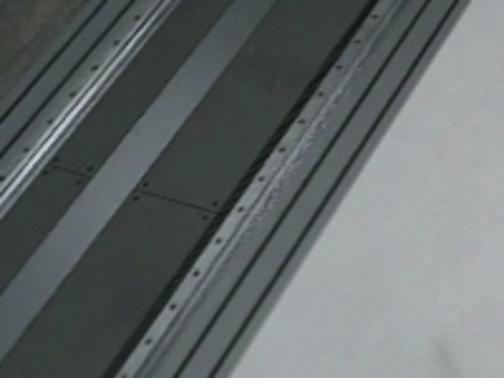

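Call:
execute_actions(
  actions=[
    {"rows":[[0,0,0,0,0,0,-0.9,0,1,1,-0.93,0,1,1,1,-0.9,0.576,0.696,-0.65,0.678,0.2,-0.2,0.4,-0.85,0,0,0,0,0,0,-0.85,0,1,1,-0.9,0,1,1,1,-0.9,0.576,0.696,-0.686,0.678,0.34,-0.2,0.4,-0.5]],"steps":30},
    {"rows":[[0,0,0,0,0,0,-0.88,0,1,1,-0.89,0,1,1,1,-0.9,0.576,0.696,-0.65,0.678,0.36,-0.1,0.4,-0.85,0,0,0,0,0,0,-0.85,0,1,1,-0.9,0,1,1,1,-0.9,0.576,0.696,-0.686,0.678,0.34,-0.2,0.4,-0.5]],"steps":60},
  ],
)

Call:
move(
  target=[
    [0,-0.0042,0.0155,0,0,0,-0.88,0,1,1,-0.89,0,1,1,1,-0.9,0.576,0.696,-0.65,0.678,0.36,-0.1,0.4,-0.8,0,0,0,0,0,0,-0.85,0,1,1,-0.9,0,1,1,1,-0.9,0.576,0.696,-0.686,0.678,0.34,-0.2,0.4,-0.5],
    [0,-0.3262,-0.0708,0,0,0,-0.88,0,1,1,-0.89,0,1,1,1,-0.9,0.576,0.696,-0.65,0.678,0.36,-0.1,0.4,-0.8,0,0,0,0,0,0,-0.85,0,1,1,-0.9,0,1,1,1,-0.9,0.576,0.696,-0.686,0.678,0.34,-0.2,0.4,-0.5],
  ],
  speed=[0.03, 0.12],
  cameras=["cam_bench_right", "cam_high"],
)

Call:
zoom_image(
  camera="cam_high",
  region=[40, 384, 200, 504],
)

Scene clock: 2572.07 s.
left_arm: end_effector_position=(+0.4013, -0.7257, +0.0541) hand_goal=(-0.880, +0.000, +1.000, +1.000, -0.890, +0.000, +1.000, +1.000, +1.000, -0.900, +0.576, +0.696, -0.650, +0.678, +0.360, -0.100) hand_measured=(-0.8758, -0.0037, +0.9786, +0.9990, -0.8854, +0.0007, +0.9786, +0.9990, +0.9922, -0.9033, +0.5757, +0.6983, -0.6459, +0.6788, +0.3558, -0.1006) hand_current_ma=(+7, -7, -54, -3, +5, +16, -59, -8, -24, +0, +1, +0, -10, +1, -1, -6) hand_state=(goal, goal, blocked, goal, goal, goal, blocked, goal, goal, goal, goal, goal, goal, goal, goal, goal) hand_current_limit=0.40 hand_speed=-0.85 end_effector_quat_wxyz=(-0.442, +0.576, -0.546, +0.419) | right_arm: end_effector_position=(+0.5852, -2.2881, +0.1854) hand_goal=(-0.850, +0.000, +1.000, +1.000, -0.900, +0.000, +1.000, +1.000, +1.000, -0.900, +0.576, +0.696, -0.686, +0.678, +0.340, -0.200) hand_measured=(-0.8312, +0.0007, +0.9773, +1.0000, -0.8927, -0.0008, +0.9760, +0.9990, +0.9802, -0.9048, +0.5705, +0.6971, -0.6835, +0.6798, +0.3321, -0.1959) hand_current_ma=(+22, +12, -5, -11, +9, -4, -20, +8, -3, -8, +2, +11, +1, -14, +2, +13) hand_state=(goal, goal, blocked, goal, goal, goal, blocked, goal, goal, goal, goal, goal, goal, goal, goal, goal) hand_current_limit=0.40 hand_speed=-0.50 end_effector_quat_wxyz=(-0.415, +0.541, -0.579, +0.446)
Joint positions: left_arm=[-1 0.459 -1.475 2.56 -0.801 1.962 0.111] | right_arm=[-2 -1.055 -1.465 2.195 -0.282 0.633 -0.372]
Joint torques (N m): left_arm=[1.68 -21.52 -32.36 -0.32 2.14 0.57] | right_arm=[-7.97 -38.34 -31.52 -2.15 -0.07 -0.45]
Wrist force (N, zeroed by zero_wrist_force): left_arm=[1.3 -0.3 0.8] | right_arm=[0.1 0.1 0.7]
Wrist torque (N m, zeroed by zero_wrist_force): left_arm=[-0.09 -0.17 0.12] | right_arm=[-0.10 -0.01 0.15]
Wrist force, peak (N, zeroed by zero_wrist_force): left_arm=[-0.9 -5.8 0.1] | right_arm=[-0.5 0.7 0.7]
Hand target: left_arm +0.4014, -0.7257, +0.0541; -0.442, +0.576, -0.546, +0.419 | right_arm +0.5852, -2.2881, +0.1854; -0.415, +0.541, -0.579, +0.446
Off the commanded pose: left_arm 0.000 m, 0 deg | right_arm 0.000 m, 0 deg.
left_rail: position_m=-1.000 speed_m_s=0.20 position_status=done
right_rail: position_m=-2.000 speed_m_s=0.40 position_status=done

Scene clock: 2574.87 s.
left_arm: end_effector_position=(+0.4110, -0.7251, +0.2541) hand_goal=(-0.880, +0.000, +1.000, +1.000, -0.890, +0.000, +1.000, +1.000, +1.000, -0.900, +0.576, +0.696, -0.650, +0.678, +0.360, -0.100) hand_measured=(-0.8758, -0.0037, +0.9773, +0.9990, -0.8854, +0.0007, +0.9786, +1.0000, +0.9935, -0.9048, +0.5744, +0.6983, -0.6459, +0.6798, +0.3568, -0.1006) hand_current_ma=(+3, -6, -43, +0, -11, +16, -59, -5, -22, -2, -7, -3, -4, +4, -10, -3) hand_state=(goal, goal, blocked, goal, goal, goal, blocked, goal, goal, goal, goal, goal, goal, goal, goal, goal) hand_current_limit=0.40 hand_speed=-0.80 end_effector_quat_wxyz=(-0.442, +0.576, -0.546, +0.419) | right_arm: end_effector_position=(+0.5852, -2.2881, +0.1854) hand_goal=(-0.850, +0.000, +1.000, +1.000, -0.900, +0.000, +1.000, +1.000, +1.000, -0.900, +0.576, +0.696, -0.686, +0.678, +0.340, -0.200) hand_measured=(-0.8300, +0.0007, +0.9773, +1.0000, -0.8927, +0.0007, +0.9760, +1.0000, +0.9802, -0.9048, +0.5705, +0.6971, -0.6835, +0.6788, +0.3321, -0.1959) hand_current_ma=(+25, +13, -8, -10, +8, -5, -14, +14, -8, -7, +6, +0, +2, -9, -4, +12) hand_state=(goal, goal, blocked, goal, goal, goal, blocked, goal, goal, goal, goal, goal, goal, goal, goal, goal) hand_current_limit=0.40 hand_speed=-0.50 end_effector_quat_wxyz=(-0.415, +0.541, -0.579, +0.446)
Joint positions: left_arm=[-1 0.447 -1.84 2.364 -0.242 1.95 0.107] | right_arm=[-2 -1.055 -1.465 2.195 -0.282 0.633 -0.372]
Joint torques (N m): left_arm=[-8.47 -27.1 -54.24 1.85 -2.21 2.79] | right_arm=[-9.22 -37.04 -31.33 -1.98 0.25 -0.24]
Wrist force (N, zeroed by zero_wrist_force): left_arm=[1.0 -0.7 1.1] | right_arm=[0.3 0.3 0.7]
Wrist torque (N m, zeroed by zero_wrist_force): left_arm=[-0.17 -0.09 0.20] | right_arm=[-0.07 -0.04 0.16]
Wrist force, peak (N, zeroed by zero_wrist_force): left_arm=[1.3 -1.4 0.8] | right_arm=[0.2 0.1 1.1]
Hand target: left_arm +0.4110, -0.7252, +0.2542; -0.442, +0.576, -0.546, +0.419 | right_arm +0.5852, -2.2881, +0.1854; -0.415, +0.541, -0.579, +0.446
Off the commanded pose: left_arm 0.000 m, 0 deg | right_arm 0.000 m, 0 deg.
left_rail: position_m=-1.000 speed_m_s=0.20 position_status=done
right_rail: position_m=-2.000 speed_m_s=0.40 position_status=done
move: done
Images, in order (width x height): cam_high 672x504, cam_bench_right 672x504.

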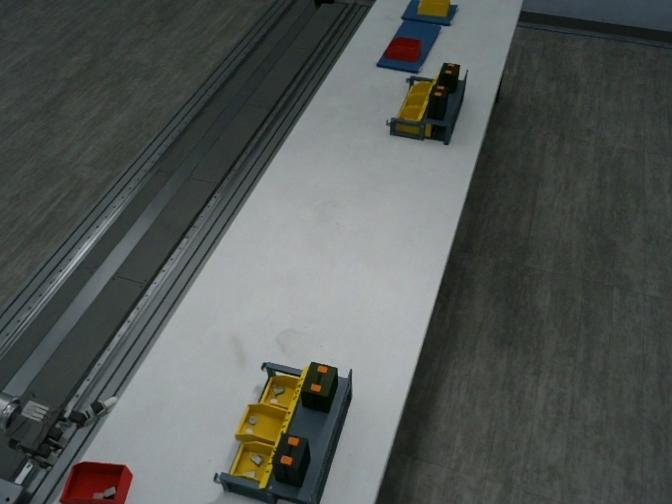

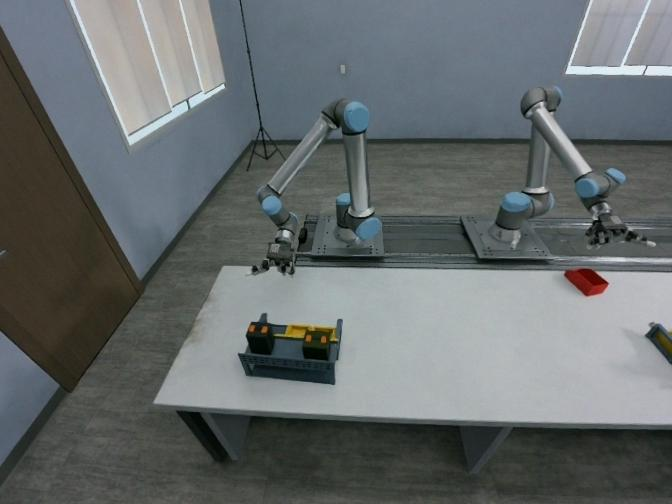

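Scaled by 3.150.

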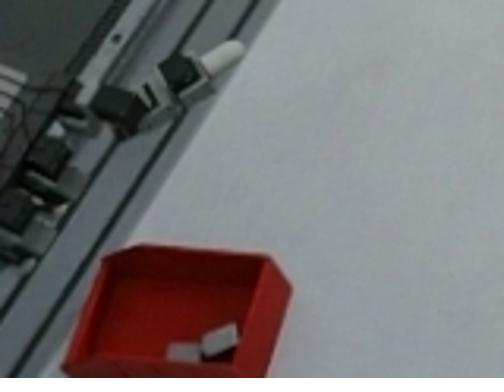

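Call:
zoom_image(
  camera="cam_bench_right",
  region=[540, 240, 640, 315],
)

Scaled by 5.040.

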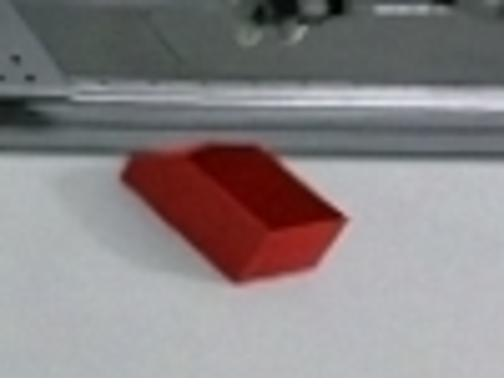

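Call:
execute_actions(
  actions=[
    {"left_rail":{"position_m":0.9,"speed_m_s":0.5,"acceleration_factor":0.4},"steps":10},
  ],
)

Call:
move(
  target=[0,0,0,0,0,0,-0.88,0,1,1,-0.89,0,1,1,1,-0.9,0.576,0.696,-0.65,0.678,0.36,-0.1,0.4,-0.8,0.0204,0.1097,-0.2805,0,-0.1014,-0.0272,-0.89,0,1,1,-0.89,0,1,1,1,-0.9,0.576,0.696,-0.65,0.678,0.34,0.1135,0.4,-0.5],
  speed=0.15,
)

Call:
execute_actions(
  actions=[
    {"steps":200,"until":{"left_rail":{"position_status":["!=","moving"]}}},
    {"right_rail":{"position_m":-0.43,"speed_m_s":0.5,"acceleration_factor":0.4},"steps":250,"until":{"right_rail":{"position_status":["!=","moving"]}}},
  ],
  cameras=["cam_right_wrist", "cam_high"],
)

Call:
zoom_image(
  camera="cam_right_wrist",
  region=[332, 0, 672, 255],
)

Scene clock: 2633.63 s.
left_arm: end_effector_position=(+0.4110, +0.6346, +0.2542) hand_goal=(-0.880, +0.000, +1.000, +1.000, -0.890, +0.000, +1.000, +1.000, +1.000, -0.900, +0.576, +0.696, -0.650, +0.678, +0.360, -0.100) hand_measured=(-0.8758, -0.0037, +0.9786, +0.9990, -0.8854, +0.0007, +0.9773, +1.0000, +0.9935, -0.9048, +0.5757, +0.6971, -0.6459, +0.6798, +0.3558, -0.1015) hand_current_ma=(+1, -10, -55, -6, -3, +6, -67, -9, -26, +5, -1, -3, -3, +6, -1, -8) hand_state=(goal, goal, blocked, goal, goal, goal, blocked, goal, goal, goal, goal, goal, goal, goal, goal, goal) hand_current_limit=0.40 hand_speed=-0.80 end_effector_quat_wxyz=(-0.442, +0.576, -0.546, +0.419) end_effector_velocity=(+0.000, +0.500, +0.000) end_effector_angular_velocity=(+0.000, -0.001, +0.000) | right_arm: end_effector_position=(+0.5852, -2.2881, +0.1854) hand_goal=(-0.850, +0.000, +1.000, +1.000, -0.900, +0.000, +1.000, +1.000, +1.000, -0.900, +0.576, +0.696, -0.686, +0.678, +0.340, -0.200) hand_measured=(-0.8312, +0.0007, +0.9760, +0.9990, -0.8927, +0.0007, +0.9773, +1.0000, +0.9814, -0.9062, +0.5705, +0.6971, -0.6835, +0.6798, +0.3321, -0.1949) hand_current_ma=(+15, +6, -7, -12, +14, -5, -16, +3, -6, +0, +7, +10, -7, -1, -1, +12) hand_state=(goal, goal, blocked, goal, goal, goal, blocked, goal, goal, goal, goal, goal, goal, goal, goal, goal) hand_current_limit=0.40 hand_speed=-0.50 end_effector_quat_wxyz=(-0.415, +0.541, -0.579, +0.446)
Joint positions: left_arm=[0.36 0.447 -1.84 2.364 -0.242 1.95 0.107] | right_arm=[-2 -1.055 -1.465 2.195 -0.282 0.633 -0.372]
Joint velocities: left_arm=[0.5 0 0 0 -0.001 0 0] | right_arm=[within noise]
Joint torques (N m): left_arm=[0.01 -5.3 -50.78 -1.62 -1.31 2.53] | right_arm=[-7.47 -39.48 -31.79 -1.89 -0.18 -0.48]
Wrist force (N, zeroed by zero_wrist_force): left_arm=[1.5 -0.3 1.1] | right_arm=[-0.2 0.4 0.5]
Wrist torque (N m, zeroed by zero_wrist_force): left_arm=[-0.11 -0.16 0.23] | right_arm=[-0.06 0.02 0.13]
Wrist force, peak (N, zeroed by zero_wrist_force): left_arm=[1.8 -0.5 1.7] | right_arm=[-0.6 0.2 0.9]
Hand target: left_arm +0.4110, +0.6346, +0.2542; -0.442, +0.576, -0.546, +0.419 | right_arm +0.5852, -2.2881, +0.1854; -0.415, +0.541, -0.579, +0.446
Off the commanded pose: left_arm 0.000 m, 0 deg | right_arm 0.000 m, 0 deg.
left_rail: position_m=0.360 position_m_goal=0.900 speed_m_s=0.50 position_status=moving position_answer=taken
right_rail: position_m=-2.000 speed_m_s=0.40 position_status=done
not at rest: the robot was still moving 3 seconds after this call's last action.

Scene clock: 2636.13 s.
left_arm: end_effector_position=(+0.4110, +1.1749, +0.2542) hand_goal=(-0.880, +0.000, +1.000, +1.000, -0.890, +0.000, +1.000, +1.000, +1.000, -0.900, +0.576, +0.696, -0.650, +0.678, +0.360, -0.100) hand_measured=(-0.8746, -0.0037, +0.9773, +0.9990, -0.8842, +0.0007, +0.9786, +0.9990, +0.9935, -0.9048, +0.5757, +0.6983, -0.6471, +0.6798, +0.3558, -0.1015) hand_current_ma=(+5, -8, -58, -7, -10, +6, -60, -2, -21, +2, +5, -5, -9, +15, -3, -11) hand_state=(goal, goal, blocked, goal, goal, goal, blocked, goal, goal, goal, goal, goal, goal, goal, goal, goal) hand_current_limit=0.40 hand_speed=-0.80 end_effector_quat_wxyz=(-0.442, +0.576, -0.546, +0.419) | right_arm: end_effector_position=(+0.4053, -2.2880, +0.1650) hand_goal=(-0.890, +0.000, +1.000, +1.000, -0.890, +0.000, +1.000, +1.000, +1.000, -0.900, +0.576, +0.696, -0.650, +0.678, +0.340, +0.114) hand_measured=(-0.8710, +0.0007, +0.9773, +1.0000, -0.8842, +0.0007, +0.9773, +1.0000, +0.9802, -0.9048, +0.5705, +0.6971, -0.6496, +0.6809, +0.3311, +0.1129) hand_current_ma=(+18, +5, -8, -13, +10, -3, -15, +9, +0, -6, +7, +5, -2, -10, -3, +9) hand_state=(goal, goal, blocked, goal, goal, goal, blocked, goal, goal, goal, goal, goal, goal, goal, goal, goal) hand_current_limit=0.40 hand_speed=-0.50 end_effector_quat_wxyz=(-0.483, +0.629, -0.482, +0.372)
Joint positions: left_arm=[0.9 0.447 -1.84 2.364 -0.242 1.95 0.107] | right_arm=[-2 -1.496 -1.143 2.311 1.009 0.318 -2.204]
Joint torques (N m): left_arm=[3.97 -9.96 -46.77 -2.6 -0.25 2.75] | right_arm=[-10.18 -40.29 -6.87 7.29 1.59 -1.68]
Wrist force (N, zeroed by zero_wrist_force): left_arm=[0.9 -0.7 1.1] | right_arm=[-0.1 0.2 0.5]
Wrist torque (N m, zeroed by zero_wrist_force): left_arm=[-0.17 -0.07 0.19] | right_arm=[-0.01 -0.03 0.13]
Wrist force, peak (N, zeroed by zero_wrist_force): left_arm=[1.1 -0.9 1.2] | right_arm=[-0.4 -0.1 1.6]
Hand target: left_arm +0.4110, +1.1748, +0.2542; -0.442, +0.576, -0.546, +0.419 | right_arm +0.4052, -2.2880, +0.1650; -0.483, +0.629, -0.482, +0.372
Off the commanded pose: left_arm 0.000 m, 0 deg | right_arm 0.000 m, 0 deg.
left_rail: position_m=0.900 speed_m_s=0.50 position_status=done
right_rail: position_m=-2.000 speed_m_s=0.40 position_status=done
move: done

Scene clock: 2640.73 s.
left_arm: end_effector_position=(+0.4110, +1.1749, +0.2542) hand_goal=(-0.880, +0.000, +1.000, +1.000, -0.890, +0.000, +1.000, +1.000, +1.000, -0.900, +0.576, +0.696, -0.650, +0.678, +0.360, -0.100) hand_measured=(-0.8746, -0.0037, +0.9786, +1.0000, -0.8866, +0.0021, +0.9786, +1.0000, +0.9935, -0.9048, +0.5757, +0.6983, -0.6484, +0.6788, +0.3568, -0.1006) hand_current_ma=(+0, -14, -52, +5, -4, +14, -53, +3, -25, -3, +2, -1, -6, +7, -9, -2) hand_state=(goal, goal, blocked, goal, goal, goal, blocked, goal, goal, goal, goal, goal, goal, goal, goal, goal) hand_current_limit=0.40 hand_speed=-0.80 end_effector_quat_wxyz=(-0.442, +0.576, -0.546, +0.419) | right_arm: end_effector_position=(+0.4052, -0.7182, +0.1650) hand_goal=(-0.890, +0.000, +1.000, +1.000, -0.890, +0.000, +1.000, +1.000, +1.000, -0.900, +0.576, +0.696, -0.650, +0.678, +0.340, +0.114) hand_measured=(-0.8698, +0.0007, +0.9760, +1.0000, -0.8842, +0.0007, +0.9760, +1.0000, +0.9802, -0.9048, +0.5705, +0.6971, -0.6496, +0.6798, +0.3311, +0.1129) hand_current_ma=(+16, +10, -4, -3, +15, -4, -18, +7, -4, -7, -1, +6, -7, -8, -4, +1) hand_state=(goal, goal, blocked, goal, goal, goal, blocked, goal, goal, goal, goal, goal, goal, goal, goal, goal) hand_current_limit=0.40 hand_speed=-0.50 end_effector_quat_wxyz=(-0.483, +0.629, -0.482, +0.372)
Joint positions: left_arm=[0.9 0.447 -1.84 2.364 -0.242 1.95 0.107] | right_arm=[-0.43 -1.496 -1.143 2.311 1.009 0.319 -2.205]
Joint torques (N m): left_arm=[4.04 -20.25 -40.3 -2.63 1.58 2.39] | right_arm=[10.57 -45.4 -18.02 5.4 -0.18 -1.56]
Wrist force (N, zeroed by zero_wrist_force): left_arm=[1.0 -0.7 0.7] | right_arm=[-0.3 0.4 0.7]
Wrist torque (N m, zeroed by zero_wrist_force): left_arm=[-0.13 -0.11 0.20] | right_arm=[0.01 -0.01 0.12]
Wrist force, peak (N, zeroed by zero_wrist_force): left_arm=[1.3 -0.3 1.6] | right_arm=[1.1 0.4 -0.1]
Hand target: left_arm +0.4110, +1.1748, +0.2542; -0.442, +0.576, -0.546, +0.419 | right_arm +0.4052, -0.7182, +0.1650; -0.483, +0.629, -0.482, +0.372
Off the commanded pose: left_arm 0.000 m, 0 deg | right_arm 0.000 m, 0 deg.
left_rail: position_m=0.900 speed_m_s=0.50 position_status=done
right_rail: position_m=-0.430 speed_m_s=0.50 position_status=done
cam_right_wrist: T_world_to_cam=[[-0.36449, 0.72512, -0.58425, 0.79811], [-0.72874, 0.16848, 0.66374, 0.23483], [0.57972, 0.6677, 0.46701, 0.28913]] pos_world=[0.29442, -0.81134, 0.1754]
Images, in order (width x height): cam_high 672x504, cam_right_wrist 672x504.

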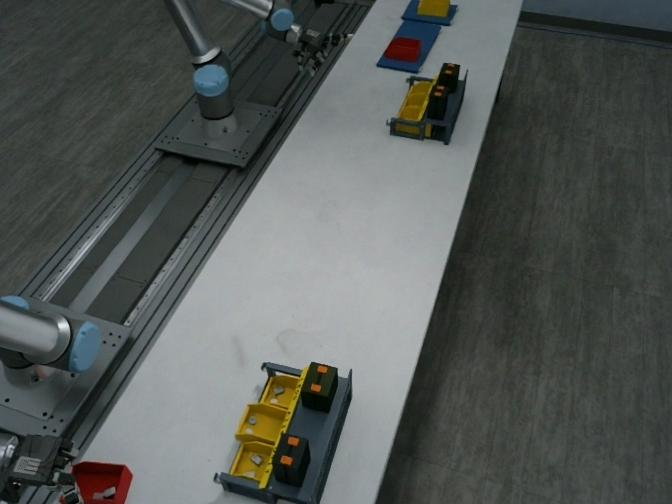

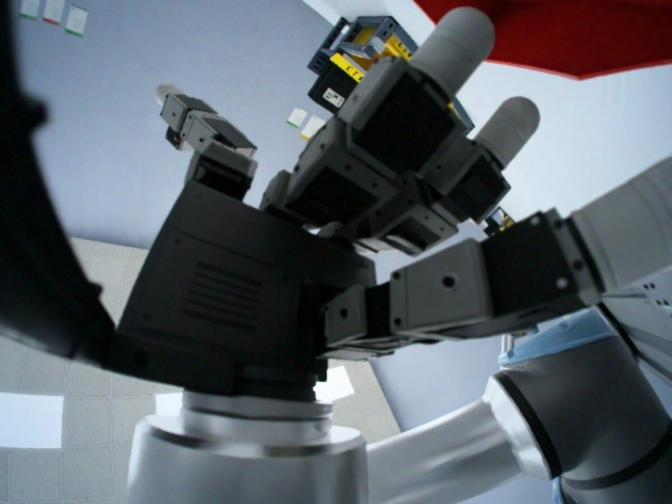

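Scaled by 1.482 from the camera's image (finer frame: 960x720).

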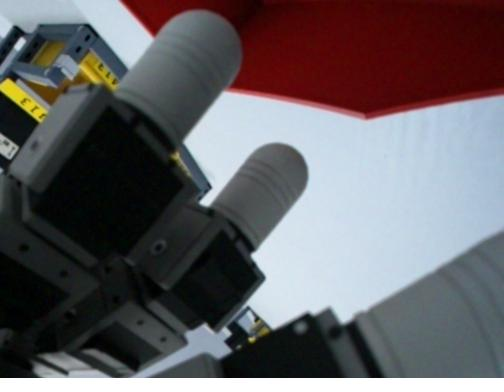

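Call:
move(
  target=[0,0,0,0,0,0,-0.88,0,1,1,-0.89,0,1,1,1,-0.9,0.576,0.696,-0.65,0.678,0.36,-0.1,0.4,-0.8,-0.02,0.055,0.02,0,0,0,-0.89,0,1,1,-0.89,0,1,1,1,-0.9,0.576,0.696,-0.65,0.678,0.34,0.1135,0.4,-0.5],
  speed=0.05,
  cameras=["cam_right_wrist"],
)

Call:
zoom_image(
  camera="cam_right_wrist",
  region=[332, 0, 672, 255],
)

Scene clock: 2675.53 s.
left_arm: end_effector_position=(+0.4110, +1.1749, +0.2542) hand_goal=(-0.880, +0.000, +1.000, +1.000, -0.890, +0.000, +1.000, +1.000, +1.000, -0.900, +0.576, +0.696, -0.650, +0.678, +0.360, -0.100) hand_measured=(-0.8758, -0.0037, +0.9786, +1.0000, -0.8854, +0.0007, +0.9786, +0.9990, +0.9922, -0.9048, +0.5757, +0.6983, -0.6459, +0.6788, +0.3568, -0.1015) hand_current_ma=(-4, -13, -60, -6, -3, +12, -59, -2, -16, +6, +4, -5, -6, +9, -3, -15) hand_state=(goal, goal, blocked, goal, goal, goal, blocked, goal, goal, goal, goal, goal, goal, goal, goal, goal) hand_current_limit=0.40 hand_speed=-0.80 end_effector_quat_wxyz=(-0.442, +0.576, -0.546, +0.419) | right_arm: end_effector_position=(+0.4052, -0.7059, +0.1301) hand_goal=(-0.890, +0.000, +1.000, +1.000, -0.890, +0.000, +1.000, +1.000, +1.000, -0.900, +0.576, +0.696, -0.650, +0.678, +0.340, +0.114) hand_measured=(-0.8698, +0.0007, +0.9760, +1.0000, -0.8842, +0.0007, +0.9773, +1.0000, +0.9802, -0.9048, +0.5705, +0.6971, -0.6496, +0.6809, +0.3321, +0.1129) hand_current_ma=(+25, +5, -15, -12, +5, +0, -17, +2, -11, -13, +4, +3, +3, -5, -1, +1) hand_state=(goal, goal, blocked, goal, goal, goal, blocked, goal, goal, goal, goal, goal, goal, goal, goal, goal) hand_current_limit=0.40 hand_speed=-0.50 end_effector_quat_wxyz=(-0.483, +0.629, -0.482, +0.372)
Joint positions: left_arm=[0.9 0.447 -1.84 2.364 -0.242 1.95 0.107] | right_arm=[-0.43 -1.494 -1.08 2.334 0.917 0.317 -2.199]
Joint torques (N m): left_arm=[5.5 -23.23 -34.19 -2.6 2.19 2.38] | right_arm=[14.35 -41.47 -1.84 1.3 -5.05 2.26]
Wrist force (N, zeroed by zero_wrist_force): left_arm=[1.0 -0.5 0.9] | right_arm=[0.0 0.4 0.1]
Wrist torque (N m, zeroed by zero_wrist_force): left_arm=[-0.12 -0.11 0.20] | right_arm=[0.06 -0.05 -0.05]
Wrist force, peak (N, zeroed by zero_wrist_force): left_arm=[1.3 -0.9 1.3] | right_arm=[0.3 0.4 0.9]
Hand target: left_arm +0.4110, +1.1748, +0.2542; -0.442, +0.576, -0.546, +0.419 | right_arm +0.4052, -0.7059, +0.1300; -0.483, +0.629, -0.482, +0.372
Off the commanded pose: left_arm 0.000 m, 0 deg | right_arm 0.000 m, 0 deg.
left_rail: position_m=0.900 speed_m_s=0.50 position_status=done
right_rail: position_m=-0.430 speed_m_s=0.50 position_status=done
move: done
cam_right_wrist: T_world_to_cam=[[-0.36445, 0.72511, -0.58429, 0.76879], [-0.72876, 0.16853, 0.6637, 0.25597], [0.57972, 0.6677, 0.46701, 0.29722]] pos_world=[0.29442, -0.79904, 0.1405]

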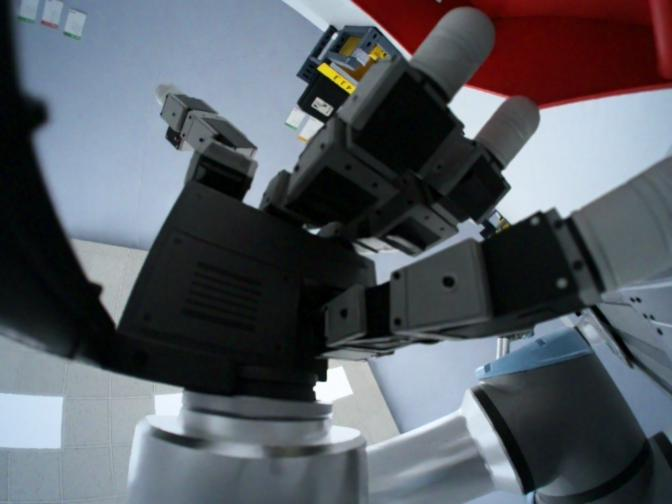

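Scaled by 1.482 from the camera's image (finer frame: 960x720).

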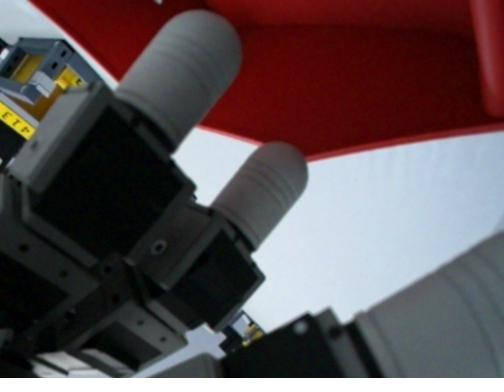

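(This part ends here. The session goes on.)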